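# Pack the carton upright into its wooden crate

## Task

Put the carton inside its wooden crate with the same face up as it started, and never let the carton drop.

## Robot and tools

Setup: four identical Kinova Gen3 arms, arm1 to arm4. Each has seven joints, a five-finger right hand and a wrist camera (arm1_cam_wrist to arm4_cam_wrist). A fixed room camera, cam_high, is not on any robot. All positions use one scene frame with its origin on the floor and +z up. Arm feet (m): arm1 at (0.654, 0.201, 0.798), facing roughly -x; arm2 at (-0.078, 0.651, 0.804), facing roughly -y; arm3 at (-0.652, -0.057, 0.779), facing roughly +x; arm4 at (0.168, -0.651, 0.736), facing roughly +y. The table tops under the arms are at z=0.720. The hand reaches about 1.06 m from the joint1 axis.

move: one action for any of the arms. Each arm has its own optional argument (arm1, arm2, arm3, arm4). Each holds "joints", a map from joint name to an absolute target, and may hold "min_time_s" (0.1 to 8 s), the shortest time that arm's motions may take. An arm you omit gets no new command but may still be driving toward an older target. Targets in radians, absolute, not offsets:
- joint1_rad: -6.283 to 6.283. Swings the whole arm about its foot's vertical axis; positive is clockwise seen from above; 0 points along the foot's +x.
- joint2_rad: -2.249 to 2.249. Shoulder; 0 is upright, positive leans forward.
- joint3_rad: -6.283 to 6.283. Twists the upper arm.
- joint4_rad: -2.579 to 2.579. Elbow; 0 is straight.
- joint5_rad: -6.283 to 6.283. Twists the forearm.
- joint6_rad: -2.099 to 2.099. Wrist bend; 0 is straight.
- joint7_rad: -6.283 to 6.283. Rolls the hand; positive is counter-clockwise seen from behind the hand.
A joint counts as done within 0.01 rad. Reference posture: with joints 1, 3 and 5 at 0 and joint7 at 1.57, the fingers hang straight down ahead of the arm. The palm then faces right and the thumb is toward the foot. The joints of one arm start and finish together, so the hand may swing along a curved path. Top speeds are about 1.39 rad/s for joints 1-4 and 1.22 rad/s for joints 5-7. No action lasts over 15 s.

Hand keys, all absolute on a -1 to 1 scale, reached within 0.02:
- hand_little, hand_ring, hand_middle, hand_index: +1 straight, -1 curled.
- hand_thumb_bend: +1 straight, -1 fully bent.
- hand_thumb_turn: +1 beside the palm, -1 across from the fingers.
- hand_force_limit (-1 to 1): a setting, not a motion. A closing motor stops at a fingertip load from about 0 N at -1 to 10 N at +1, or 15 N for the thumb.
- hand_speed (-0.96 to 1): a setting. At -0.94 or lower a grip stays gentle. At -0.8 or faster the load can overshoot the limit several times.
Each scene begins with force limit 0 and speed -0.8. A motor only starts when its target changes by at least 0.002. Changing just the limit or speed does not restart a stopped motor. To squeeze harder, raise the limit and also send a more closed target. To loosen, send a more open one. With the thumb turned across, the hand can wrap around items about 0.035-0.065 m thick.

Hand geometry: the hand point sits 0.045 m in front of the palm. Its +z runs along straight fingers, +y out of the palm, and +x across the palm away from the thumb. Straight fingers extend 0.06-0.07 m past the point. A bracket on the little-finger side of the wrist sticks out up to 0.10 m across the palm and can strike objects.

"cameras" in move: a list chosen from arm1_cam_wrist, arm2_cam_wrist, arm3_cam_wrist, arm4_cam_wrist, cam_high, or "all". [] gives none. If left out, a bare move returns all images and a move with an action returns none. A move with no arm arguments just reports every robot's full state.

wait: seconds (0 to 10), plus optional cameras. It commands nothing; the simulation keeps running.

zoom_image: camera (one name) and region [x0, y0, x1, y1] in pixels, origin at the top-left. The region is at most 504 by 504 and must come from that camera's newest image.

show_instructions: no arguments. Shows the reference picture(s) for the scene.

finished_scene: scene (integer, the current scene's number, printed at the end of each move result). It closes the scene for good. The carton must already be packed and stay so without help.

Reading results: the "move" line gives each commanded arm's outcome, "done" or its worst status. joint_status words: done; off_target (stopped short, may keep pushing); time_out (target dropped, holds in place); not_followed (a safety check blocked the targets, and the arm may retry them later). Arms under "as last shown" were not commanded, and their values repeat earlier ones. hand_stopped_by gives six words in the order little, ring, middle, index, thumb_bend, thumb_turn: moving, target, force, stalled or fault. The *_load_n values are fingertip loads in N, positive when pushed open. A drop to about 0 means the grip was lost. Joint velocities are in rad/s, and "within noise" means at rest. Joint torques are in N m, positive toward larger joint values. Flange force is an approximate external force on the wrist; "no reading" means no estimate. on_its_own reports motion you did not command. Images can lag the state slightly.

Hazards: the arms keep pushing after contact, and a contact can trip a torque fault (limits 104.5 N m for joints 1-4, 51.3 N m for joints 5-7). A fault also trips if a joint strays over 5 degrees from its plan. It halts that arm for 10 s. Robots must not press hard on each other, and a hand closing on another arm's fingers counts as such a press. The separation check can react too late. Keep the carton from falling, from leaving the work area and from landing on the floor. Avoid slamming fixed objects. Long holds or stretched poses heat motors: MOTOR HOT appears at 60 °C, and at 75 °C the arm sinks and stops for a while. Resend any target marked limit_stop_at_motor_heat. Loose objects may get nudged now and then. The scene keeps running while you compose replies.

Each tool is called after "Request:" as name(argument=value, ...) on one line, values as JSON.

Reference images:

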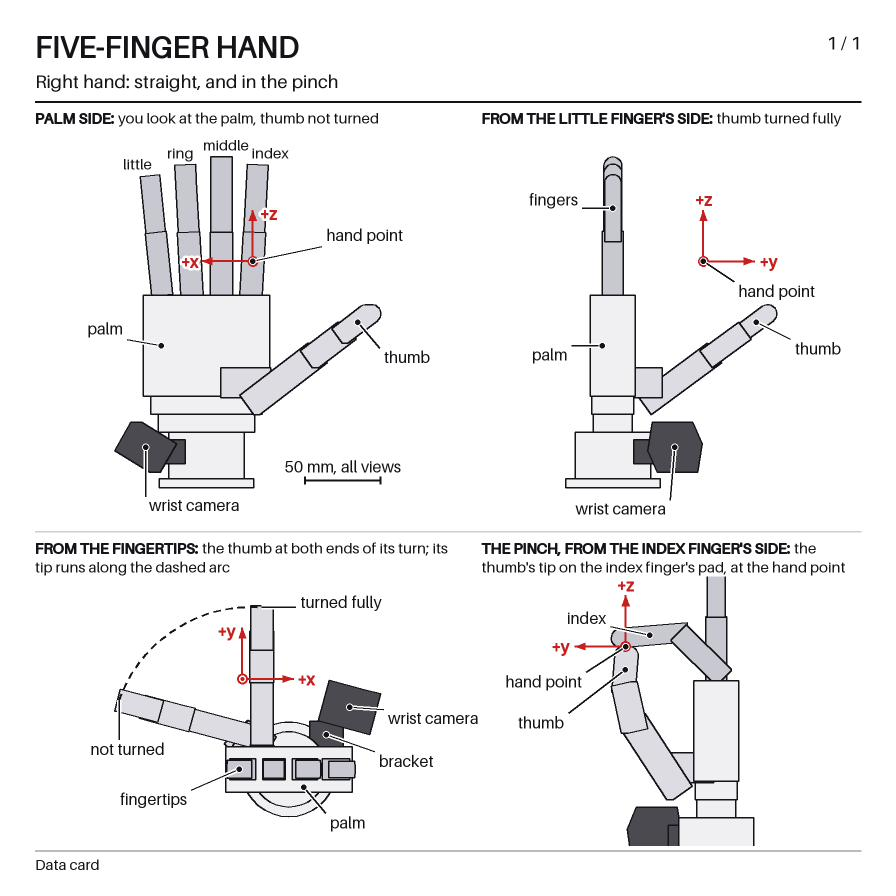

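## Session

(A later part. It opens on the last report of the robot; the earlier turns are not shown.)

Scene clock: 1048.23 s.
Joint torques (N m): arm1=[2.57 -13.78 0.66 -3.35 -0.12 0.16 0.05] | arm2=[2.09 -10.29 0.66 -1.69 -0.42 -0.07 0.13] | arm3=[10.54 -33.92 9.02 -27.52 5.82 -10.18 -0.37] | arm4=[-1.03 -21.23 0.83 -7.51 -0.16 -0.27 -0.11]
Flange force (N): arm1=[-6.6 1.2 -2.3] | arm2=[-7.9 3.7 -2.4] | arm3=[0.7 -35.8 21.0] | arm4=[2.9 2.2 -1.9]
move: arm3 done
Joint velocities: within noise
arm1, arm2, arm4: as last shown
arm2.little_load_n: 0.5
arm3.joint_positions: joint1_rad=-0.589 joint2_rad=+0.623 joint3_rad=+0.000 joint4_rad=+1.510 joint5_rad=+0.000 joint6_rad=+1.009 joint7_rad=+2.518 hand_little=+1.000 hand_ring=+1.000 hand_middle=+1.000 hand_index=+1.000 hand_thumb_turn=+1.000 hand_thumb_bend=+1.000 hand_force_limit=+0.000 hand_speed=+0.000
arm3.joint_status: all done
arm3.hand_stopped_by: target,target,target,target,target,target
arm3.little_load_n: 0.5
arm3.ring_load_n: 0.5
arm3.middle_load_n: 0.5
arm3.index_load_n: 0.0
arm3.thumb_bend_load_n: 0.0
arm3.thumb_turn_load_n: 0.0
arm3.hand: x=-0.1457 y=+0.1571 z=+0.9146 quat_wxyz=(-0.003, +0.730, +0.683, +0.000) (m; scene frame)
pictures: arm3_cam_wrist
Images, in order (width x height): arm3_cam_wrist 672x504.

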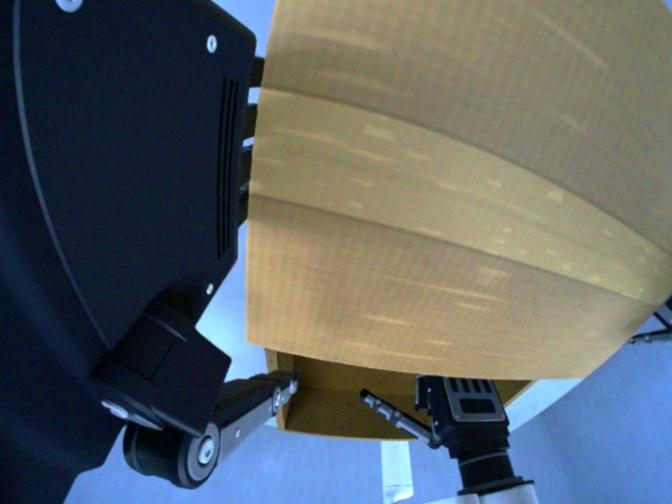

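Request:
move(arm1={"joints":{"joint1_rad":-0.1515,"joint2_rad":0.2418,"joint4_rad":1.7251,"joint6_rad":1.1747}}, arm2={"joints":{"joint1_rad":-0.4637,"joint2_rad":0.0318,"joint4_rad":2.173,"joint6_rad":0.9368}}, arm3={"joints":{"joint1_rad":-0.6552,"joint2_rad":0.553,"joint4_rad":1.6858,"joint6_rad":0.9028,"joint7_rad":2.452}}, arm4={"joints":{"joint1_rad":-0.2173,"joint2_rad":0.7397,"joint4_rad":0.6936,"joint6_rad":1.7083}})

Request:
move(arm1={"joints":{"joint1_rad":-0.1808,"joint7_rad":-3.2718,"hand_little":1,"hand_ring":1,"hand_middle":1,"hand_index":1}}, arm2={"joints":{"joint1_rad":-0.1855,"joint2_rad":0.0021,"joint4_rad":2.0175,"joint6_rad":1.122,"joint7_rad":-3.3765,"hand_little":1,"hand_ring":1,"hand_middle":1,"hand_index":1}}, arm4={"joints":{"joint1_rad":-0.0735,"joint7_rad":-3.2126,"hand_little":1,"hand_ring":1,"hand_middle":1,"hand_index":1}})

Request:
move(arm2={"joints":{"joint1_rad":-0.1855,"joint2_rad":0.257,"joint4_rad":2.2859,"joint6_rad":0.5987}}, cameras=["cam_high"])

Request:
move(arm2={"joints":{"joint1_rad":-0.1632,"joint2_rad":0.3087,"joint4_rad":2.2004,"joint6_rad":0.6325,"joint7_rad":-3.3542},"min_time_s":1.2}, cameras=["cam_high","arm2_cam_wrist"])

Scene clock: 1113.90 s.
Joint torques (N m): arm1=[2.48 -10.79 0.56 -6.78 -0.14 0.17 0.05] | arm2=[2.09 -6.66 0.52 -6.26 -0.48 -0.04 0.16] | arm3=[-0.18 -15.89 -1.63 -6.23 0.22 -0.07 0.09] | arm4=[-1.07 -19.16 0.75 -7.83 -0.19 -0.3 -0.1]
Flange force (N): arm1=[-5.0 1.7 -1.7] | arm2=[-5.3 3.0 -1.9] | arm3=[-0.1 0.0 -1.1] | arm4=[3.2 2.8 -0.5]
move: arm1 done; arm2 done; arm3 done; arm4 done
Joint velocities: within noise
arm1.joint_positions: joint1_rad=-0.152 joint2_rad=+0.242 joint3_rad=+0.000 joint4_rad=+1.725 joint5_rad=+0.000 joint6_rad=+1.175 joint7_rad=-0.218 hand_little=-0.950 hand_ring=-0.950 hand_middle=-0.950 hand_index=-0.950 hand_thumb_turn=+1.000 hand_thumb_bend=+1.000 hand_force_limit=+0.000 hand_speed=+0.000
arm1.joint_status: all done
arm1.hand_stopped_by: target,target,target,target,target,target
arm1.little_load_n: 0.0
arm1.ring_load_n: 0.0
arm1.middle_load_n: 0.0
arm1.index_load_n: 0.5
arm1.thumb_bend_load_n: 0.0
arm1.thumb_turn_load_n: 0.0
arm1.hand: x=+0.3238 y=+0.1307 z=+1.0501 quat_wxyz=(+0.002, -0.730, -0.684, +0.002) (m; scene frame)
arm2.joint_positions: joint1_rad=-0.464 joint2_rad=+0.032 joint3_rad=+0.000 joint4_rad=+2.173 joint5_rad=+0.000 joint6_rad=+0.937 joint7_rad=-0.429 hand_little=-0.950 hand_ring=-0.950 hand_middle=-0.950 hand_index=-0.950 hand_thumb_turn=+1.000 hand_thumb_bend=+1.000 hand_force_limit=+0.000 hand_speed=+0.000
arm2.joint_status: all done
arm2.hand_stopped_by: target,target,target,target,target,target
arm2.little_load_n: 0.0
arm2.ring_load_n: 0.0
arm2.middle_load_n: 0.0
arm2.index_load_n: 0.0
arm2.thumb_bend_load_n: 0.0
arm2.thumb_turn_load_n: 0.0
arm2.hand: x=+0.0444 y=+0.4594 z=+1.0010 quat_wxyz=(-0.001, +0.008, -1.000, -0.002) (m; scene frame)
arm3.joint_positions: joint1_rad=-0.655 joint2_rad=+0.553 joint3_rad=+0.000 joint4_rad=+1.686 joint5_rad=+0.000 joint6_rad=+0.903 joint7_rad=+2.452 hand_little=+1.000 hand_ring=+1.000 hand_middle=+1.000 hand_index=+1.000 hand_thumb_turn=+1.000 hand_thumb_bend=+1.000 hand_force_limit=+0.000 hand_speed=+0.000
arm3.joint_status: all done
arm3.hand_stopped_by: target,target,target,target,target,target
arm3.little_load_n: 0.0
arm3.ring_load_n: 0.0
arm3.middle_load_n: 0.0
arm3.index_load_n: 0.0
arm3.thumb_bend_load_n: 0.0
arm3.thumb_turn_load_n: 0.0
arm3.hand: x=-0.1988 y=+0.1606 z=+0.9039 quat_wxyz=(-0.003, +0.730, +0.683, +0.000) (m; scene frame)
arm4.joint_positions: joint1_rad=-0.217 joint2_rad=+0.740 joint3_rad=+0.000 joint4_rad=+0.694 joint5_rad=+0.000 joint6_rad=+1.708 joint7_rad=-0.332 hand_little=-0.950 hand_ring=-0.950 hand_middle=-0.950 hand_index=-0.950 hand_thumb_turn=+1.000 hand_thumb_bend=+1.000 hand_force_limit=+0.000 hand_speed=+0.000
arm4.joint_status: all done
arm4.hand_stopped_by: target,target,target,target,target,target
arm4.little_load_n: 0.0
arm4.ring_load_n: -0.5
arm4.middle_load_n: 0.0
arm4.index_load_n: 0.0
arm4.thumb_bend_load_n: 0.0
arm4.thumb_turn_load_n: 0.0
arm4.hand: x=-0.0003 y=-0.1270 z=+1.0495 quat_wxyz=(+0.001, +0.999, -0.033, +0.003) (m; scene frame)
pictures: none

Scene clock: 1116.97 s.
Joint torques (N m): arm1=[2.47 -10.83 0.6 -6.78 -0.04 0.14 0.05] | arm2=[2.15 -6.92 0.5 -7.01 -0.35 -0.07 0.14] | arm3=[-0.19 -15.87 -1.59 -6.23 0.2 -0.09 0.09] | arm4=[-1.02 -19.11 0.89 -7.93 -0.06 -0.37 -0.09]
Flange force (N): arm1=[5.2 -1.1 -1.8] | arm2=[5.1 -1.7 -1.8] | arm3=[-0.1 0.0 -1.2] | arm4=[-2.3 -4.2 -0.2]
move: arm1 done; arm2 done; arm4 done
Joint velocities: within noise
arm1.joint_positions: joint1_rad=-0.181 joint2_rad=+0.242 joint3_rad=+0.000 joint4_rad=+1.725 joint5_rad=+0.000 joint6_rad=+1.175 joint7_rad=-3.272 hand_little=+1.000 hand_ring=+1.000 hand_middle=+1.000 hand_index=+1.000 hand_thumb_turn=+1.000 hand_thumb_bend=+1.000 hand_force_limit=+0.000 hand_speed=+0.000
arm1.joint_status: all done
arm1.hand_stopped_by: target,target,target,target,target,target
arm1.little_load_n: 0.0
arm1.ring_load_n: -0.5
arm1.middle_load_n: 0.0
arm1.index_load_n: 0.0
arm1.thumb_bend_load_n: 0.0
arm1.thumb_turn_load_n: 0.0
arm1.hand: x=+0.2052 y=+0.1817 z=+1.0509 quat_wxyz=(-0.002, -0.725, +0.689, +0.003) (m; scene frame)
arm2.joint_positions: joint1_rad=-0.185 joint2_rad=+0.002 joint3_rad=+0.000 joint4_rad=+2.018 joint5_rad=+0.000 joint6_rad=+1.122 joint7_rad=-3.377 hand_little=+1.000 hand_ring=+1.000 hand_middle=+1.000 hand_index=+1.000 hand_thumb_turn=+1.000 hand_thumb_bend=+1.000 hand_force_limit=+0.000 hand_speed=+0.000
arm2.joint_status: all done
arm2.hand_stopped_by: target,target,target,target,target,target
arm2.little_load_n: 0.0
arm2.ring_load_n: 0.0
arm2.middle_load_n: 0.0
arm2.index_load_n: 0.5
arm2.thumb_bend_load_n: 0.0
arm2.thumb_turn_load_n: 0.0
arm2.hand: x=-0.0900 y=+0.3076 z=+1.0501 quat_wxyz=(+0.002, -0.999, +0.034, -0.001) (m; scene frame)
arm3: as last shown
arm4.joint_positions: joint1_rad=-0.073 joint2_rad=+0.740 joint3_rad=+0.000 joint4_rad=+0.694 joint5_rad=+0.000 joint6_rad=+1.708 joint7_rad=-3.213 hand_little=+1.000 hand_ring=+1.000 hand_middle=+1.000 hand_index=+1.000 hand_thumb_turn=+1.000 hand_thumb_bend=+1.000 hand_force_limit=+0.000 hand_speed=+0.000
arm4.joint_status: all done
arm4.hand_stopped_by: target,target,target,target,target,target
arm4.little_load_n: 0.0
arm4.ring_load_n: 0.0
arm4.middle_load_n: 0.0
arm4.index_load_n: 0.0
arm4.thumb_bend_load_n: 0.0
arm4.thumb_turn_load_n: 0.0
arm4.hand: x=+0.1469 y=+0.0055 z=+1.0500 quat_wxyz=(-0.003, +0.025, -1.000, +0.002) (m; scene frame)
pictures: none

Scene clock: 1118.33 s.
Joint torques (N m): arm1=[2.49 -10.81 0.59 -6.75 -0.02 0.16 0.03] | arm2=[2.09 -8.98 0.66 -4.42 -0.38 -0.06 0.12] | arm3=[-0.16 -15.92 -1.63 -6.19 0.19 -0.08 0.1] | arm4=[-1.06 -19.11 0.9 -7.95 -0.04 -0.36 -0.11]
Flange force (N): arm1=[5.1 -1.1 -1.8] | arm2=[7.2 -2.3 -2.1] | arm3=[0.1 0.1 -1.2] | arm4=[-2.4 -4.3 -0.2]
move: arm2 done
Joint velocities: within noise
arm1, arm3, arm4: as last shown
arm1.ring_load_n: 0.0
arm2.joint_positions: joint1_rad=-0.185 joint2_rad=+0.257 joint3_rad=+0.000 joint4_rad=+2.286 joint5_rad=+0.000 joint6_rad=+0.599 joint7_rad=-3.377 hand_little=+1.000 hand_ring=+1.000 hand_middle=+1.000 hand_index=+1.000 hand_thumb_turn=+1.000 hand_thumb_bend=+1.000 hand_force_limit=+0.000 hand_speed=+0.000
arm2.joint_status: all done
arm2.hand_stopped_by: target,target,target,target,target,target
arm2.little_load_n: 0.0
arm2.ring_load_n: 0.0
arm2.middle_load_n: 0.0
arm2.index_load_n: 0.0
arm2.thumb_bend_load_n: -0.5
arm2.thumb_turn_load_n: 0.0
arm2.hand: x=-0.0897 y=+0.3081 z=+0.9131 quat_wxyz=(+0.002, -0.999, +0.034, -0.001) (m; scene frame)
arm4.thumb_bend_load_n: -0.5
pictures: cam_high
Images, in order (width x height): cam_high 896x504.

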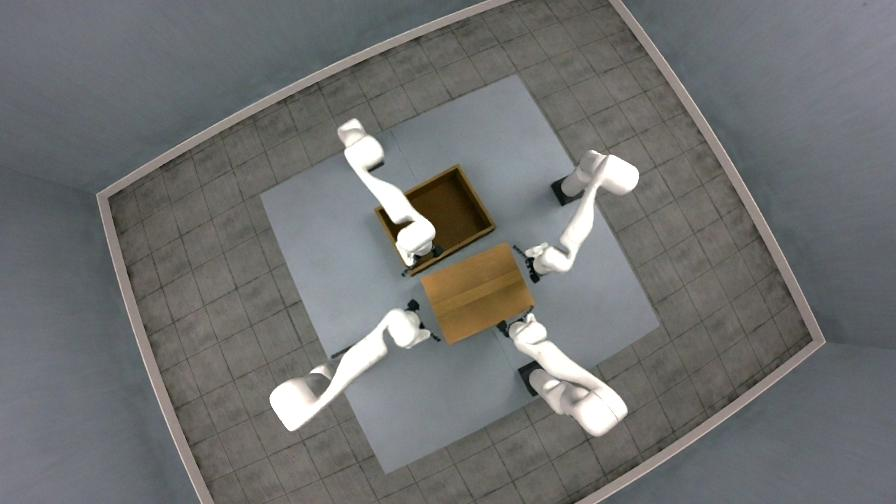

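Scene clock: 1119.83 s.
Joint torques (N m): arm1=[2.47 -10.83 0.57 -6.76 -0.03 0.16 0.04] | arm2=[2.07 -10.2 0.67 -4.69 -0.35 -0.12 0.12] | arm3=[-0.14 -15.91 -1.66 -6.28 0.21 -0.07 0.11] | arm4=[-1.1 -19.08 0.85 -7.92 -0.05 -0.36 -0.11]
Flange force (N): arm1=[5.1 -1.1 -1.8] | arm2=[6.7 -1.9 -1.9] | arm3=[0.0 -0.2 -1.1] | arm4=[-2.5 -4.2 -0.3]
move: arm2 done
Joint velocities: within noise
arm1, arm3, arm4: as last shown
arm1.thumb_bend_load_n: -0.5
arm2.joint_positions: joint1_rad=-0.163 joint2_rad=+0.309 joint3_rad=+0.000 joint4_rad=+2.200 joint5_rad=+0.000 joint6_rad=+0.632 joint7_rad=-3.354 hand_little=+1.000 hand_ring=+1.000 hand_middle=+1.000 hand_index=+1.000 hand_thumb_turn=+1.000 hand_thumb_bend=+1.000 hand_force_limit=+0.000 hand_speed=+0.000
arm2.joint_status: all done
arm2.hand_stopped_by: target,target,target,target,target,target
arm2.little_load_n: 0.0
arm2.ring_load_n: 0.0
arm2.middle_load_n: 0.0
arm2.index_load_n: 0.0
arm2.thumb_bend_load_n: 0.0
arm2.thumb_turn_load_n: 0.0
arm2.hand: x=-0.0917 y=+0.2784 z=+0.9130 quat_wxyz=(+0.002, -0.999, +0.034, -0.001) (m; scene frame)
arm4.thumb_bend_load_n: 0.0
pictures: arm2_cam_wrist, cam_high
Images, in order (width x height): arm2_cam_wrist 672x504, cam_high 896x504.

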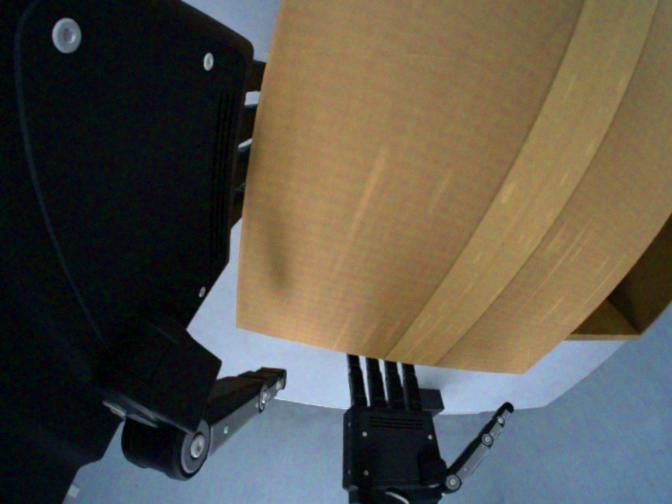

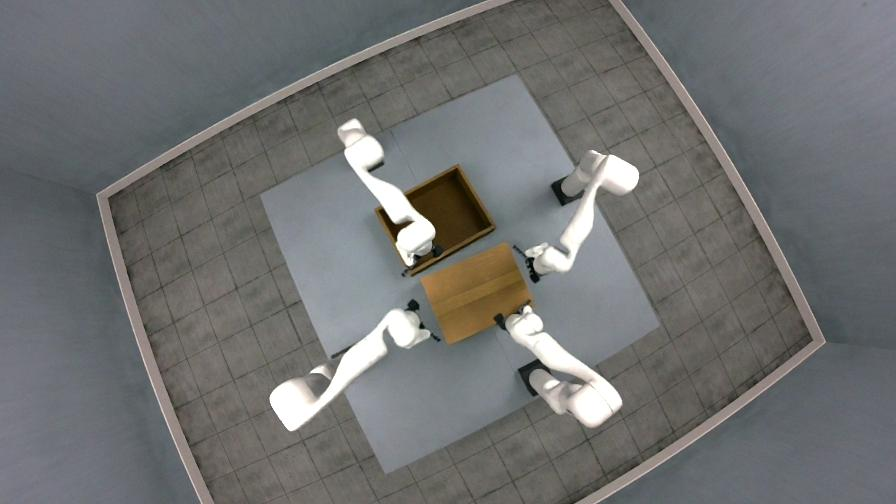

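Request:
move(arm3={"joints":{"joint2_rad":0.336,"joint4_rad":1.522,"joint6_rad":1.2835}})

Request:
move(arm2={"joints":{"joint1_rad":-0.1279,"joint2_rad":0.3886,"joint4_rad":2.0611,"joint6_rad":0.6919,"joint7_rad":-3.202},"min_time_s":2.5})

Request:
move(arm2={"joints":{"joint1_rad":-0.1855,"joint2_rad":0.0021,"joint4_rad":2.0175,"joint6_rad":1.122,"joint7_rad":-3.202},"min_time_s":1.5}, cameras=["cam_high","arm2_cam_wrist","arm4_cam_wrist"])

Scene clock: 1130.60 s.
Joint torques (N m): arm1=[2.49 -10.83 0.56 -6.76 -0.01 0.18 0.05] | arm2=[2.07 -10.19 0.74 -4.69 -0.34 -0.13 0.16] | arm3=[-0.13 -13.52 -1.75 -7.67 0.2 -0.1 0.12] | arm4=[-1.11 -19.18 0.84 -7.92 -0.03 -0.34 -0.09]
Flange force (N): arm1=[5.2 -1.1 -1.7] | arm2=[6.8 -1.9 -2.0] | arm3=[-0.8 0.1 -1.0] | arm4=[-2.5 -3.9 -0.2]
move: arm3 done
Joint velocities: within noise
arm1, arm2, arm4: as last shown
arm1.thumb_bend_load_n: 0.0
arm2.index_load_n: -0.5
arm3.joint_positions: joint1_rad=-0.655 joint2_rad=+0.336 joint3_rad=+0.000 joint4_rad=+1.522 joint5_rad=+0.000 joint6_rad=+1.283 joint7_rad=+2.452 hand_little=+1.000 hand_ring=+1.000 hand_middle=+1.000 hand_index=+1.000 hand_thumb_turn=+1.000 hand_thumb_bend=+1.000 hand_force_limit=+0.000 hand_speed=+0.000
arm3.joint_status: all done
arm3.hand_stopped_by: target,target,target,target,target,target
arm3.little_load_n: 0.0
arm3.ring_load_n: 0.0
arm3.middle_load_n: 0.0
arm3.index_load_n: 0.0
arm3.thumb_bend_load_n: 0.0
arm3.thumb_turn_load_n: 0.0
arm3.hand: x=-0.2204 y=+0.1438 z=+1.0488 quat_wxyz=(-0.003, +0.730, +0.683, +0.000) (m; scene frame)
pictures: none

Scene clock: 1133.40 s.
Joint torques (N m): arm1=[2.49 -10.82 0.61 -6.78 -0.04 0.14 0.07] | arm2=[-2.03 -10.92 -3.35 -24.1 -0.94 -14.67 1.38] | arm3=[-0.13 -13.54 -1.7 -7.62 0.19 -0.11 0.11] | arm4=[-1.09 -19.12 0.86 -7.92 -0.05 -0.36 -0.13]
Flange force (N): arm1=[5.3 -1.2 -1.8] | arm2=[-1.3 -41.2 -28.5] | arm3=[-0.7 0.3 -1.2] | arm4=[-2.5 -4.1 -0.3]
move: arm2 done
Joint velocities: within noise
arm1, arm3, arm4: as last shown
arm2.joint_positions: joint1_rad=-0.128 joint2_rad=+0.389 joint3_rad=+0.000 joint4_rad=+2.061 joint5_rad=+0.000 joint6_rad=+0.692 joint7_rad=-3.202 hand_little=+1.000 hand_ring=+1.000 hand_middle=+1.000 hand_index=+1.000 hand_thumb_turn=+1.000 hand_thumb_bend=+1.000 hand_force_limit=+0.000 hand_speed=+0.000
arm2.joint_status: all done
arm2.hand_stopped_by: target,target,target,target,target,target
arm2.little_load_n: 0.0
arm2.ring_load_n: 0.0
arm2.middle_load_n: 0.5
arm2.index_load_n: 1.0
arm2.thumb_bend_load_n: 0.0
arm2.thumb_turn_load_n: 0.0
arm2.hand: x=-0.0907 y=+0.2282 z=+0.9128 quat_wxyz=(+0.002, -1.000, -0.025, -0.001) (m; scene frame)
arm4.ring_load_n: 0.5
pictures: none

Scene clock: 1135.23 s.
Joint torques (N m): arm1=[2.51 -10.85 0.56 -6.75 -0.02 0.15 0.04] | arm2=[2.08 -6.99 0.48 -7.07 -0.36 -0.06 0.11] | arm3=[-0.15 -13.59 -1.69 -7.68 0.19 -0.08 0.06] | arm4=[-1.11 -19.13 0.87 -7.93 -0.05 -0.34 -0.13]
Flange force (N): arm1=[5.2 -1.0 -1.8] | arm2=[5.1 -0.7 -1.5] | arm3=[-0.9 0.3 -0.9] | arm4=[-2.5 -4.2 -0.1]
move: arm2 done
Joint velocities: within noise
arm1, arm3, arm4: as last shown
arm2.joint_positions: joint1_rad=-0.185 joint2_rad=+0.002 joint3_rad=+0.000 joint4_rad=+2.018 joint5_rad=+0.000 joint6_rad=+1.122 joint7_rad=-3.202 hand_little=+1.000 hand_ring=+1.000 hand_middle=+1.000 hand_index=+1.000 hand_thumb_turn=+1.000 hand_thumb_bend=+1.000 hand_force_limit=+0.000 hand_speed=+0.000
arm2.joint_status: all done
arm2.hand_stopped_by: target,target,target,target,target,target
arm2.little_load_n: 0.0
arm2.ring_load_n: 0.0
arm2.middle_load_n: 0.0
arm2.index_load_n: 0.0
arm2.thumb_bend_load_n: 0.0
arm2.thumb_turn_load_n: 0.0
arm2.hand: x=-0.0794 y=+0.3024 z=+1.0502 quat_wxyz=(+0.002, -0.999, -0.054, -0.001) (m; scene frame)
arm4.ring_load_n: 0.0
pictures: arm2_cam_wrist, arm4_cam_wrist, cam_high
Images, in order (width x height): arm2_cam_wrist 672x504, arm4_cam_wrist 672x504, cam_high 896x504.

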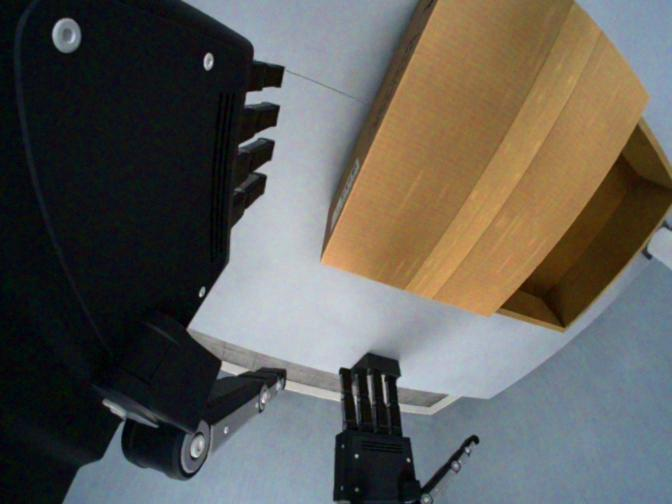

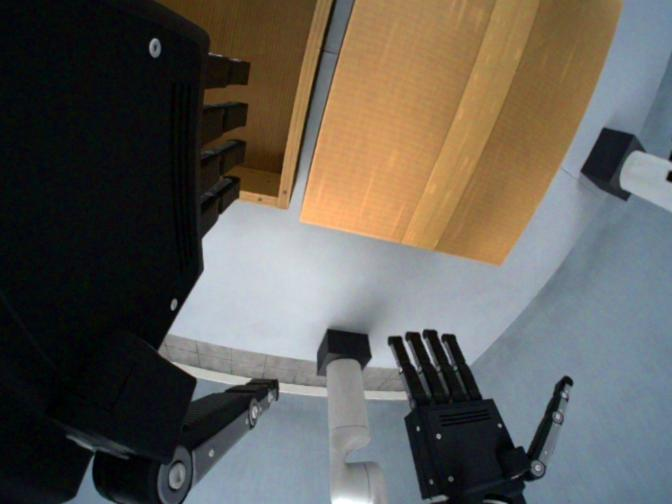

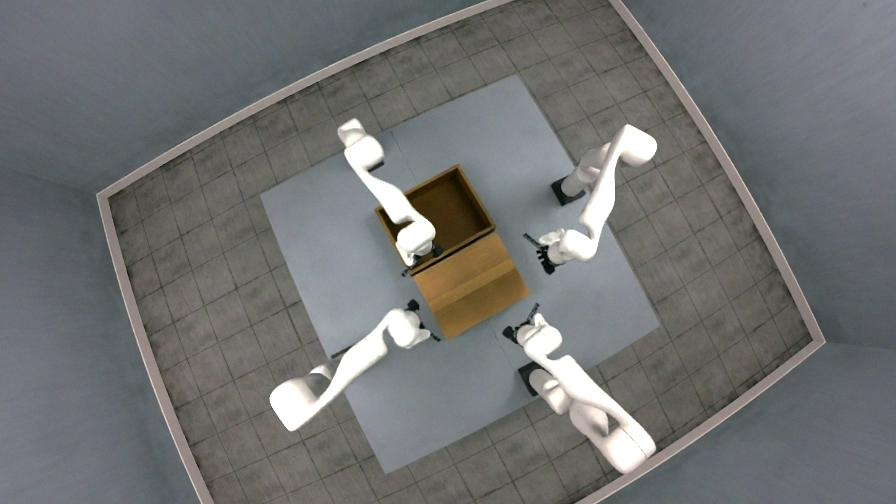

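Request:
zoom_image(camera="cam_high", region=[360, 150, 560, 350])

Scaled by 2.520 from the camera's 896x504 image, which has a finer 1280x720 frame.

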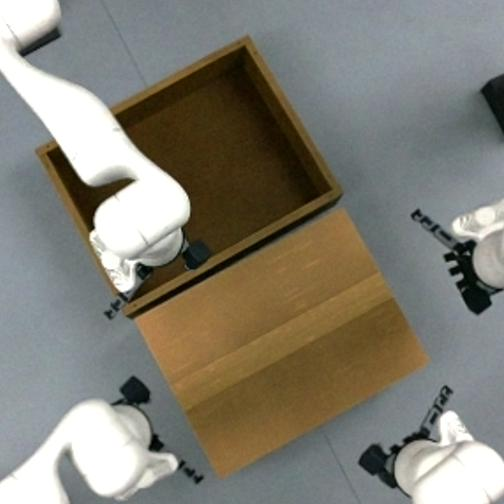

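Request:
zoom_image(camera="cam_high", region=[395, 255, 465, 345])

Request:
zoom_image(camera="cam_high", region=[470, 215, 540, 305])

Scaled by 5.600 from the camera's 896x504 image, which has a finer 1280x720 frame.

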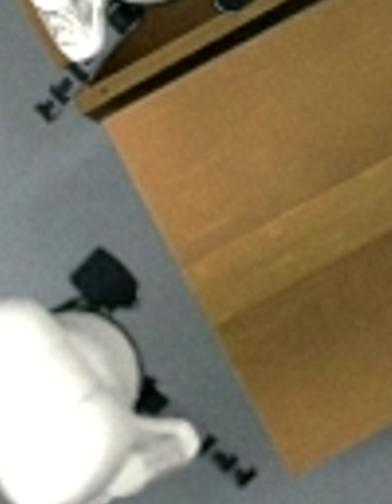

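Scaled by 5.600 from the camera's 896x504 image, which has a finer 1280x720 frame.

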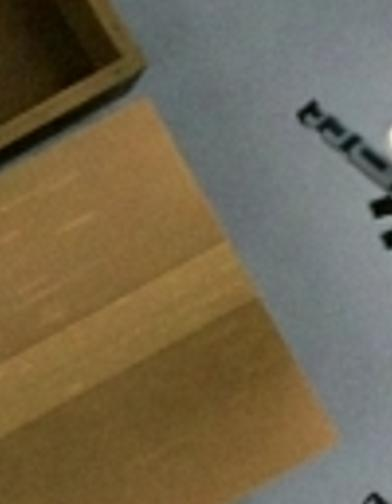

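Request:
zoom_image(camera="cam_high", region=[365, 155, 505, 285])

Request:
zoom_image(camera="cam_high", region=[365, 195, 425, 285])

Request:
zoom_image(camera="cam_high", region=[440, 155, 510, 235])

Scaled by 3.600 from the camera's 896x504 image, which has a finer 1280x720 frame.

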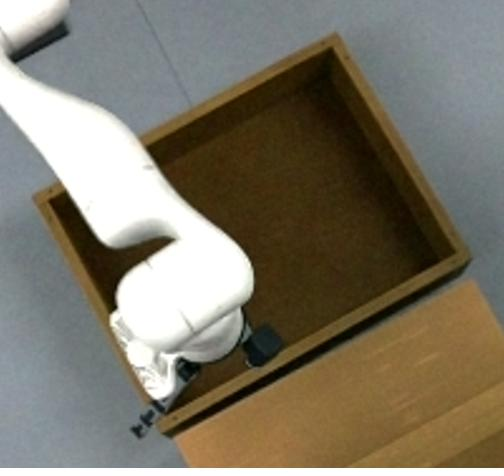

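Scaled by 5.600 from the camera's 896x504 image, which has a finer 1280x720 frame.

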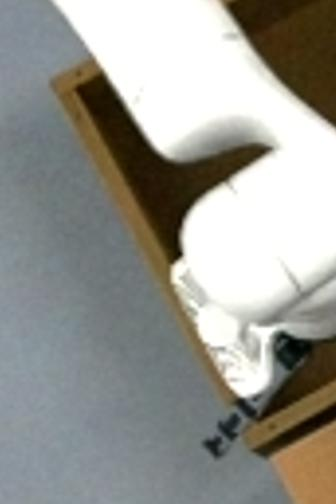

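Scaled by 6.300 from the camera's 896x504 image, which has a finer 1280x720 frame.

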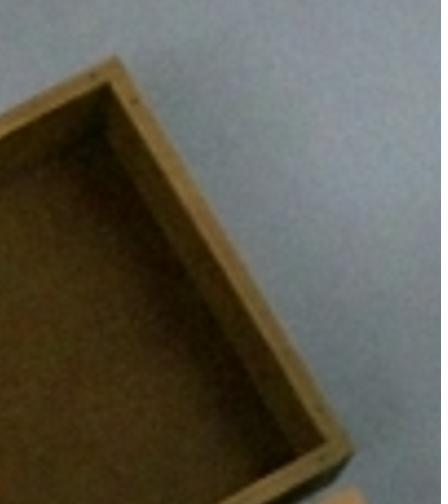

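Request:
move(arm4={"joints":{"joint1_rad":-0.518,"joint2_rad":-0.0158,"joint4_rad":1.7999,"joint6_rad":1.3575,"joint7_rad":-3.6572}})

Request:
move(arm4={"joints":{"joint2_rad":0.3064,"joint4_rad":2.25,"joint6_rad":0.5852}}, cameras=["cam_high","arm4_cam_wrist"])

Scene clock: 1228.70 s.
Joint torques (N m): arm1=[2.5 -10.83 0.56 -6.79 -0.04 0.15 0.04] | arm2=[2.07 -6.93 0.5 -7.05 -0.34 -0.08 0.12] | arm3=[-0.19 -13.56 -1.73 -7.66 0.17 -0.09 0.11] | arm4=[-1.25 -5.93 0.53 -7.74 -0.07 -0.3 -0.09]
Flange force (N): arm1=[5.2 -1.2 -1.7] | arm2=[5.1 -0.8 -1.7] | arm3=[-0.9 0.3 -1.0] | arm4=[-3.2 -2.8 -1.8]
move: arm4 done
Joint velocities: within noise
arm1, arm2, arm3: as last shown
arm2.little_load_n: -0.5
arm4.joint_positions: joint1_rad=-0.518 joint2_rad=-0.016 joint3_rad=+0.000 joint4_rad=+1.800 joint5_rad=+0.000 joint6_rad=+1.357 joint7_rad=-3.657 hand_little=+1.000 hand_ring=+1.000 hand_middle=+1.000 hand_index=+1.000 hand_thumb_turn=+1.000 hand_thumb_bend=+1.000 hand_force_limit=+0.000 hand_speed=+0.000
arm4.joint_status: all done
arm4.hand_stopped_by: target,target,target,target,target,target
arm4.little_load_n: 0.0
arm4.ring_load_n: 0.0
arm4.middle_load_n: 0.0
arm4.index_load_n: 0.0
arm4.thumb_bend_load_n: 0.0
arm4.thumb_turn_load_n: 0.0
arm4.hand: x=+0.0539 y=-0.3210 z=+1.0507 quat_wxyz=(-0.003, +0.025, -1.000, +0.002) (m; scene frame)
pictures: none

Scene clock: 1239.73 s.
Joint torques (N m): arm1=[2.47 -10.86 0.57 -6.76 -0.02 0.15 0.05] | arm2=[2.12 -6.93 0.57 -7.03 -0.34 -0.07 0.1] | arm3=[-0.11 -13.57 -1.77 -7.67 0.19 -0.06 0.1] | arm4=[-2.59 46.28 -0.51 8.64 -0.27 -21.58 0.32]
Flange force (N): arm1=[5.1 -1.0 -1.8] | arm2=[5.3 -0.8 -1.7] | arm3=[-0.8 0.2 -0.9] | arm4=[-25.6 -44.2 -216.9]
Flange force when the fault began (N): arm4=[-38.0 -69.5 -296.6]
move: arm4 torque_fault
TORQUE FAULT: arm4's joint2_rad strayed more than 5 degrees from its planned motion. arm4 stopped for 10 seconds, dropped its targets and accepts commands again: back off and push less far. The stop added 9.6 s to the call and to motion_time.
TORQUE WARNING: arm4's joint2_rad reached its warning level (56.7 N m).
Joint velocities: within noise
arm1, arm2, arm3: as last shown
arm1.thumb_turn_load_n: -0.5
arm2.little_load_n: 0.0
arm4.joint_positions: joint1_rad=-0.518 joint2_rad=+0.143 joint3_rad=+0.000 joint4_rad=+2.154 joint5_rad=+0.000 joint6_rad=+0.773 joint7_rad=-3.657 hand_little=+1.000 hand_ring=+1.000 hand_middle=+1.001 hand_index=+1.000 hand_thumb_turn=+1.000 hand_thumb_bend=+1.000 hand_force_limit=+0.000 hand_speed=+0.000
arm4.joint_status: joint2_rad torque_fault (moved +0.159 of +0.322); joint4_rad torque_fault (moved +0.354 of +0.450); joint6_rad torque_fault (moved -0.585 of -0.772)
arm4.hand_stopped_by: target,target,target,target,target,target
arm4.little_load_n: 0.0
arm4.ring_load_n: 0.0
arm4.middle_load_n: 7.5
arm4.index_load_n: 0.0
arm4.thumb_bend_load_n: 0.0
arm4.thumb_turn_load_n: 0.0
arm4.hand: x=+0.0456 y=-0.3068 z=+0.9075 quat_wxyz=(+0.015, +0.025, -0.999, -0.029) (m; scene frame)
pictures: arm4_cam_wrist, cam_high
Images, in order (width x height): arm4_cam_wrist 672x504, cam_high 896x504.

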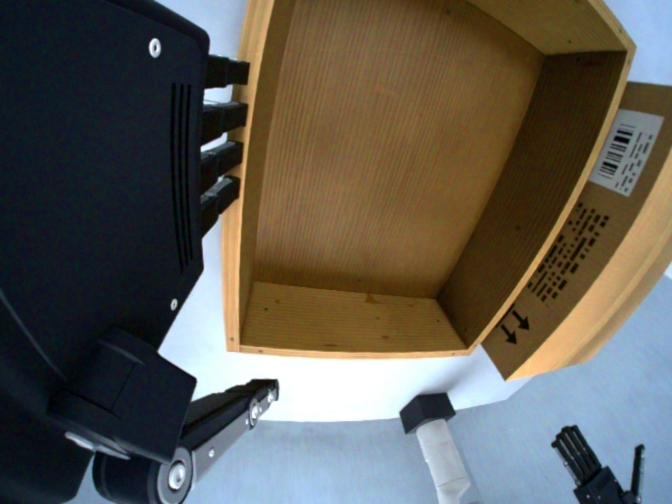

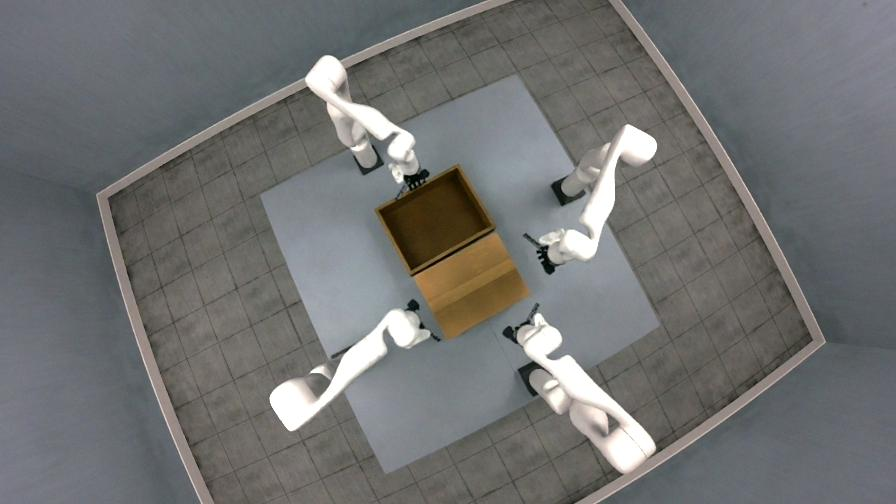

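Request:
move(arm4={"joints":{"joint1_rad":-0.518,"joint2_rad":-0.089,"joint4_rad":1.868,"joint6_rad":1.3626,"joint7_rad":-3.6572}})

Request:
move(arm4={"joints":{"joint2_rad":0.2545,"joint4_rad":2.3378,"joint6_rad":0.5493}}, cameras=["cam_high","arm4_cam_wrist"])

Scene clock: 1259.63 s.
Joint torques (N m): arm1=[2.49 -10.83 0.56 -6.76 -0.02 0.15 0.07] | arm2=[2.11 -6.92 0.52 -7.06 -0.35 -0.09 0.14] | arm3=[-0.13 -13.59 -1.69 -7.66 0.21 -0.09 0.11] | arm4=[-1.23 -4.52 0.52 -7.79 -0.06 -0.3 -0.09]
Flange force (N): arm1=[5.2 -1.1 -1.8] | arm2=[5.3 -0.9 -1.7] | arm3=[-0.7 0.3 -1.0] | arm4=[-2.9 -3.3 -1.7]
move: arm4 done
Joint velocities: within noise
arm1.joint_positions: joint1_rad=-0.181 joint2_rad=+0.242 joint3_rad=+0.000 joint4_rad=+1.725 joint5_rad=+0.000 joint6_rad=+1.175 joint7_rad=-3.272 hand_little=+1.000 hand_ring=+1.000 hand_middle=+1.000 hand_index=+1.000 hand_thumb_turn=+1.000 hand_thumb_bend=+1.000 hand_force_limit=+0.000 hand_speed=+0.000
arm1.joint_status: not commanded
arm1.hand_stopped_by: target,target,target,target,target,target
arm1.little_load_n: 0.0
arm1.ring_load_n: 0.0
arm1.middle_load_n: 0.5
arm1.index_load_n: 0.0
arm1.thumb_bend_load_n: 0.0
arm1.thumb_turn_load_n: 0.0
arm1.hand: x=+0.2052 y=+0.1817 z=+1.0509 quat_wxyz=(-0.002, -0.725, +0.689, +0.003) (m; scene frame)
arm2, arm3: as last shown
arm4.joint_positions: joint1_rad=-0.518 joint2_rad=-0.089 joint3_rad=+0.000 joint4_rad=+1.868 joint5_rad=+0.000 joint6_rad=+1.363 joint7_rad=-3.657 hand_little=+1.000 hand_ring=+1.000 hand_middle=+1.000 hand_index=+1.000 hand_thumb_turn=+1.000 hand_thumb_bend=+1.000 hand_force_limit=+0.000 hand_speed=+0.000
arm4.joint_status: all done
arm4.hand_stopped_by: target,target,target,target,target,target
arm4.little_load_n: 0.0
arm4.ring_load_n: 0.0
arm4.middle_load_n: 0.0
arm4.index_load_n: 0.0
arm4.thumb_bend_load_n: 0.0
arm4.thumb_turn_load_n: 0.0
arm4.hand: x=+0.0702 y=-0.3467 z=+1.0508 quat_wxyz=(-0.003, +0.025, -1.000, +0.002) (m; scene frame)
pictures: none

Scene clock: 1261.33 s.
Joint torques (N m): arm1=[2.47 -10.84 0.55 -6.77 -0.02 0.14 0.06] | arm2=[2.12 -6.94 0.51 -7.04 -0.34 -0.07 0.11] | arm3=[-0.15 -13.57 -1.7 -7.67 0.2 -0.07 0.09] | arm4=[-1.2 -7.32 0.66 -3.99 -0.06 -0.33 -0.07]
Flange force (N): arm1=[5.1 -1.1 -1.8] | arm2=[5.2 -0.8 -1.6] | arm3=[-0.8 0.2 -0.9] | arm4=[-4.6 0.2 -5.9]
move: arm4 done
Joint velocities: within noise
arm1, arm2, arm3: as last shown
arm1.middle_load_n: 0.0
arm4.joint_positions: joint1_rad=-0.518 joint2_rad=+0.255 joint3_rad=+0.000 joint4_rad=+2.338 joint5_rad=+0.000 joint6_rad=+0.549 joint7_rad=-3.657 hand_little=+1.000 hand_ring=+1.000 hand_middle=+1.000 hand_index=+1.000 hand_thumb_turn=+1.000 hand_thumb_bend=+1.000 hand_force_limit=+0.000 hand_speed=+0.000
arm4.joint_status: all done
arm4.hand_stopped_by: target,target,target,target,target,target
arm4.little_load_n: 0.0
arm4.ring_load_n: 0.0
arm4.middle_load_n: 0.0
arm4.index_load_n: 0.0
arm4.thumb_bend_load_n: 0.0
arm4.thumb_turn_load_n: 0.0
arm4.hand: x=+0.0717 y=-0.3475 z=+0.8358 quat_wxyz=(-0.003, +0.025, -1.000, +0.002) (m; scene frame)
pictures: arm4_cam_wrist, cam_high
Images, in order (width x height): arm4_cam_wrist 672x504, cam_high 896x504.

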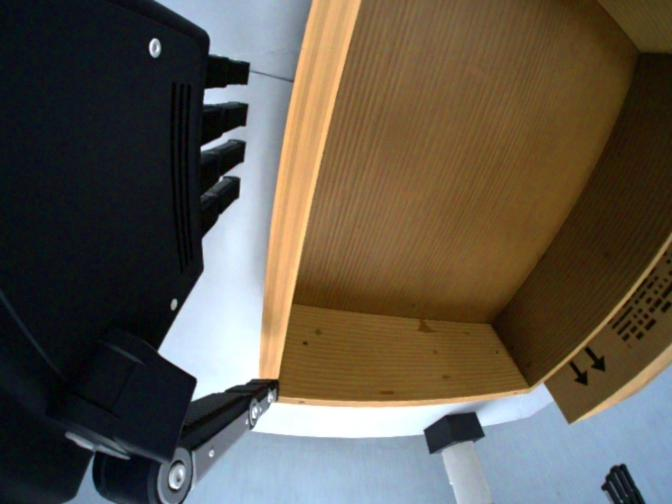

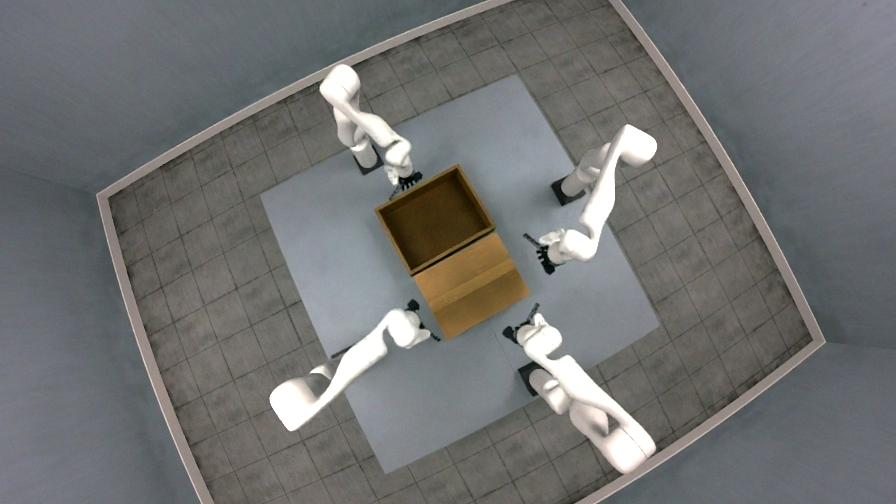

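Request:
move(arm4={"joints":{"joint2_rad":0.3064,"joint4_rad":2.25,"joint6_rad":0.5852},"min_time_s":1})

Request:
move(arm4={"joints":{"joint1_rad":-0.4669,"joint2_rad":0.3595,"joint4_rad":2.1558,"joint6_rad":0.6263,"joint7_rad":-3.606},"min_time_s":2.5})

Request:
move(arm4={"joints":{"joint1_rad":-0.518,"joint2_rad":0.2545,"joint4_rad":2.3378,"joint6_rad":0.5493,"joint7_rad":-3.6572},"min_time_s":1})

Request:
move(arm4={"joints":{"joint1_rad":-0.518,"joint2_rad":-0.089,"joint4_rad":1.868,"joint6_rad":1.3626,"joint7_rad":-3.6572}}, cameras=["cam_high","arm4_cam_wrist"])

Scene clock: 1267.93 s.
Joint torques (N m): arm1=[2.52 -10.83 0.58 -6.79 -0.03 0.14 0.07] | arm2=[2.07 -6.95 0.53 -7.05 -0.34 -0.08 0.13] | arm3=[-0.14 -13.57 -1.67 -7.68 0.21 -0.09 0.11] | arm4=[-1.2 -8.47 0.67 -4.19 -0.09 -0.3 -0.12]
Flange force (N): arm1=[5.3 -1.2 -1.8] | arm2=[5.2 -0.8 -1.7] | arm3=[-0.8 0.1 -0.9] | arm4=[-4.5 0.3 -5.4]
move: arm4 done
Joint velocities: within noise
arm1, arm2, arm3: as last shown
arm2.ring_load_n: 0.5
arm4.joint_positions: joint1_rad=-0.518 joint2_rad=+0.306 joint3_rad=+0.000 joint4_rad=+2.250 joint5_rad=+0.000 joint6_rad=+0.585 joint7_rad=-3.657 hand_little=+1.000 hand_ring=+1.000 hand_middle=+1.000 hand_index=+1.000 hand_thumb_turn=+1.000 hand_thumb_bend=+1.000 hand_force_limit=+0.000 hand_speed=+0.000
arm4.joint_status: all done
arm4.hand_stopped_by: target,target,target,target,target,target
arm4.little_load_n: 0.0
arm4.ring_load_n: 0.0
arm4.middle_load_n: 0.0
arm4.index_load_n: 0.0
arm4.thumb_bend_load_n: 0.0
arm4.thumb_turn_load_n: 0.0
arm4.hand: x=+0.0554 y=-0.3217 z=+0.8356 quat_wxyz=(-0.003, +0.025, -1.000, +0.002) (m; scene frame)
pictures: none

Scene clock: 1273.00 s.
Joint torques (N m): arm1=[2.48 -10.85 0.57 -6.77 -0.02 0.13 0.07] | arm2=[2.13 -6.92 0.5 -7.09 -0.34 -0.07 0.12] | arm3=[-0.17 -13.55 -1.73 -7.59 0.17 -0.09 0.09] | arm4=[31.79 -8.55 40.52 -52.95 21.06 -32.85 0.13]
Flange force (N): arm1=[5.2 -1.1 -1.8] | arm2=[5.2 -1.0 -1.6] | arm3=[-0.7 0.4 -1.1] | arm4=[53.0 -146.6 -62.4]
move: arm4 time_out
TORQUE WARNING: arm4's joint6_rad reached its warning level (29.4 N m). A warning alone does not stop the arm.
Joint velocities: within noise
arm1, arm2: as last shown
arm2.ring_load_n: 0.0
arm2.thumb_bend_load_n: -0.5
arm3.joint_positions: joint1_rad=-0.655 joint2_rad=+0.336 joint3_rad=+0.000 joint4_rad=+1.522 joint5_rad=+0.000 joint6_rad=+1.283 joint7_rad=+2.452 hand_little=+1.000 hand_ring=+1.000 hand_middle=+1.000 hand_index=+1.000 hand_thumb_turn=+1.000 hand_thumb_bend=+1.000 hand_force_limit=+0.000 hand_speed=+0.000
arm3.joint_status: not commanded
arm3.hand_stopped_by: target,target,target,target,target,target
arm3.little_load_n: -0.5
arm3.ring_load_n: 0.0
arm3.middle_load_n: 0.5
arm3.index_load_n: 0.0
arm3.thumb_bend_load_n: 0.0
arm3.thumb_turn_load_n: 0.0
arm3.hand: x=-0.2204 y=+0.1438 z=+1.0488 quat_wxyz=(-0.003, +0.730, +0.683, +0.000) (m; scene frame)
arm4.joint_positions: joint1_rad=-0.467 joint2_rad=+0.359 joint3_rad=+0.000 joint4_rad=+2.200 joint5_rad=+0.000 joint6_rad=+0.626 joint7_rad=-3.606 hand_little=+1.000 hand_ring=+1.000 hand_middle=+1.000 hand_index=+1.000 hand_thumb_turn=+1.000 hand_thumb_bend=+1.000 hand_force_limit=+0.000 hand_speed=+0.000
arm4.joint_status: joint4_rad time_out (moved -0.050 of -0.094); the others done
arm4.hand_stopped_by: target,target,target,target,target,target
arm4.little_load_n: 0.0
arm4.ring_load_n: 0.0
arm4.middle_load_n: 0.0
arm4.index_load_n: 0.0
arm4.thumb_bend_load_n: 0.0
arm4.thumb_turn_load_n: 0.0
arm4.hand: x=+0.0664 y=-0.3099 z=+0.8263 quat_wxyz=(-0.014, +0.025, -0.999, +0.021) (m; scene frame)
pictures: none

not run: a stop came earlier in this reply.

not run: a stop came earlier in this reply.

Request:
move(arm4={"joints":{"joint1_rad":-0.518,"joint2_rad":0.2545,"joint4_rad":2.3378,"joint6_rad":0.5493,"joint7_rad":-3.6572},"min_time_s":1})

Request:
move(arm4={"joints":{"joint1_rad":-0.518,"joint2_rad":-0.089,"joint4_rad":1.868,"joint6_rad":1.3626,"joint7_rad":-3.6572}}, cameras=["cam_high","arm4_cam_wrist"])

Request:
zoom_image(camera="cam_high", region=[365, 155, 505, 285])

Scene clock: 1278.53 s.
Joint torques (N m): arm1=[2.51 -10.85 0.57 -6.79 0 0.14 0.08] | arm2=[2.12 -6.93 0.51 -7.02 -0.34 -0.09 0.14] | arm3=[-0.14 -13.59 -1.68 -7.63 0.21 -0.06 0.11] | arm4=[-1.2 -7.35 0.67 -3.95 -0.08 -0.31 -0.1]
Flange force (N): arm1=[5.3 -1.1 -1.7] | arm2=[5.3 -0.8 -1.8] | arm3=[-0.7 0.3 -1.0] | arm4=[-4.6 0.4 -5.8]
move: arm4 done
TORQUE WARNING: arm4's joint6_rad reached its warning level (29.4 N m). A warning alone does not stop the arm.
Joint velocities: within noise
arm1, arm2, arm3: as last shown
arm2.thumb_bend_load_n: 0.0
arm3.little_load_n: 0.0
arm3.middle_load_n: 0.0
arm4.joint_positions: joint1_rad=-0.518 joint2_rad=+0.255 joint3_rad=+0.000 joint4_rad=+2.338 joint5_rad=+0.000 joint6_rad=+0.549 joint7_rad=-3.657 hand_little=+1.000 hand_ring=+1.000 hand_middle=+1.000 hand_index=+1.000 hand_thumb_turn=+1.000 hand_thumb_bend=+1.000 hand_force_limit=+0.000 hand_speed=+0.000
arm4.joint_status: all done
arm4.hand_stopped_by: target,target,target,target,target,target
arm4.little_load_n: 0.0
arm4.ring_load_n: 0.0
arm4.middle_load_n: 0.0
arm4.index_load_n: 0.0
arm4.thumb_bend_load_n: 0.0
arm4.thumb_turn_load_n: 0.0
arm4.hand: x=+0.0717 y=-0.3475 z=+0.8358 quat_wxyz=(-0.003, +0.025, -1.000, +0.002) (m; scene frame)
pictures: none

Scene clock: 1280.23 s.
Joint torques (N m): arm1=[2.48 -10.82 0.57 -6.78 -0.03 0.11 0.03] | arm2=[2.05 -6.93 0.48 -7 -0.37 -0.08 0.12] | arm3=[-0.12 -13.58 -1.74 -7.67 0.19 -0.11 0.11] | arm4=[-1.26 -4.58 0.55 -7.76 -0.01 -0.29 -0.11]
Flange force (N): arm1=[5.1 -1.1 -1.9] | arm2=[5.1 -0.7 -1.8] | arm3=[-0.7 0.2 -1.0] | arm4=[-2.9 -3.1 -1.7]
move: arm4 done
Joint velocities: within noise
arm1, arm3: as last shown
arm1.ring_load_n: -0.5
arm2.joint_positions: joint1_rad=-0.185 joint2_rad=+0.002 joint3_rad=+0.000 joint4_rad=+2.018 joint5_rad=+0.000 joint6_rad=+1.122 joint7_rad=-3.202 hand_little=+1.000 hand_ring=+1.000 hand_middle=+1.000 hand_index=+1.000 hand_thumb_turn=+1.000 hand_thumb_bend=+1.000 hand_force_limit=+0.000 hand_speed=+0.000
arm2.joint_status: not commanded
arm2.hand_stopped_by: target,target,target,target,target,target
arm2.little_load_n: 0.0
arm2.ring_load_n: 0.0
arm2.middle_load_n: 0.0
arm2.index_load_n: 0.0
arm2.thumb_bend_load_n: 0.0
arm2.thumb_turn_load_n: 0.0
arm2.hand: x=-0.0794 y=+0.3024 z=+1.0502 quat_wxyz=(+0.002, -0.999, -0.054, -0.001) (m; scene frame)
arm3.thumb_bend_load_n: -0.5
arm4.joint_positions: joint1_rad=-0.518 joint2_rad=-0.089 joint3_rad=+0.000 joint4_rad=+1.868 joint5_rad=+0.000 joint6_rad=+1.363 joint7_rad=-3.657 hand_little=+1.000 hand_ring=+1.000 hand_middle=+1.000 hand_index=+1.000 hand_thumb_turn=+1.000 hand_thumb_bend=+1.000 hand_force_limit=+0.000 hand_speed=+0.000
arm4.joint_status: all done
arm4.hand_stopped_by: target,target,target,target,target,target
arm4.little_load_n: 0.0
arm4.ring_load_n: 0.0
arm4.middle_load_n: 0.0
arm4.index_load_n: 0.0
arm4.thumb_bend_load_n: 0.0
arm4.thumb_turn_load_n: 0.0
arm4.hand: x=+0.0702 y=-0.3467 z=+1.0508 quat_wxyz=(-0.003, +0.025, -1.000, +0.002) (m; scene frame)
pictures: arm4_cam_wrist, cam_high
Images, in order (width x height): arm4_cam_wrist 672x504, cam_high 896x504.

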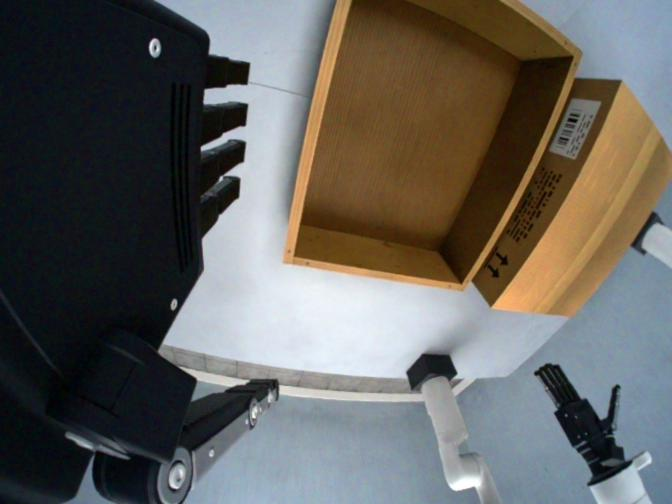

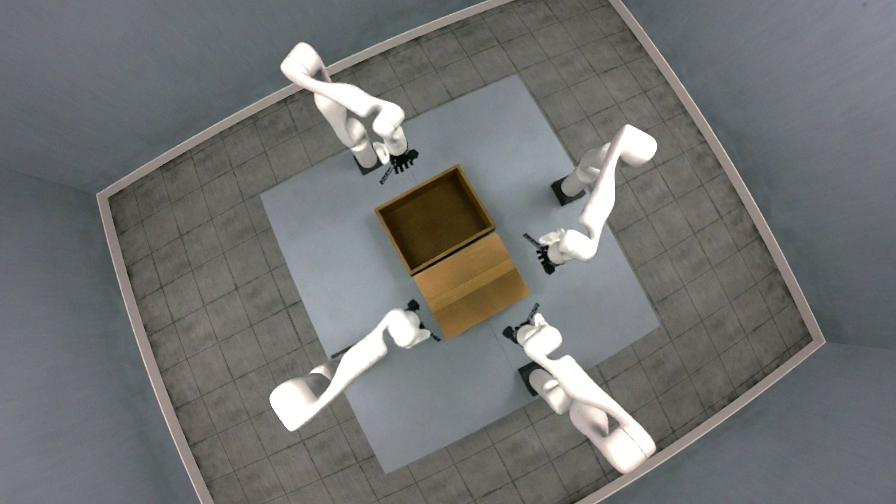

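Scaled by 3.600 from the camera's 896x504 image, which has a finer 1280x720 frame.

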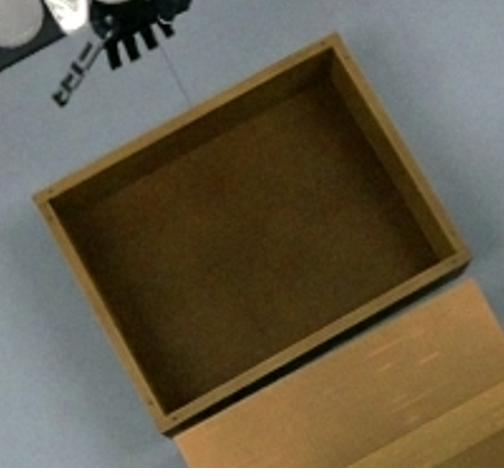

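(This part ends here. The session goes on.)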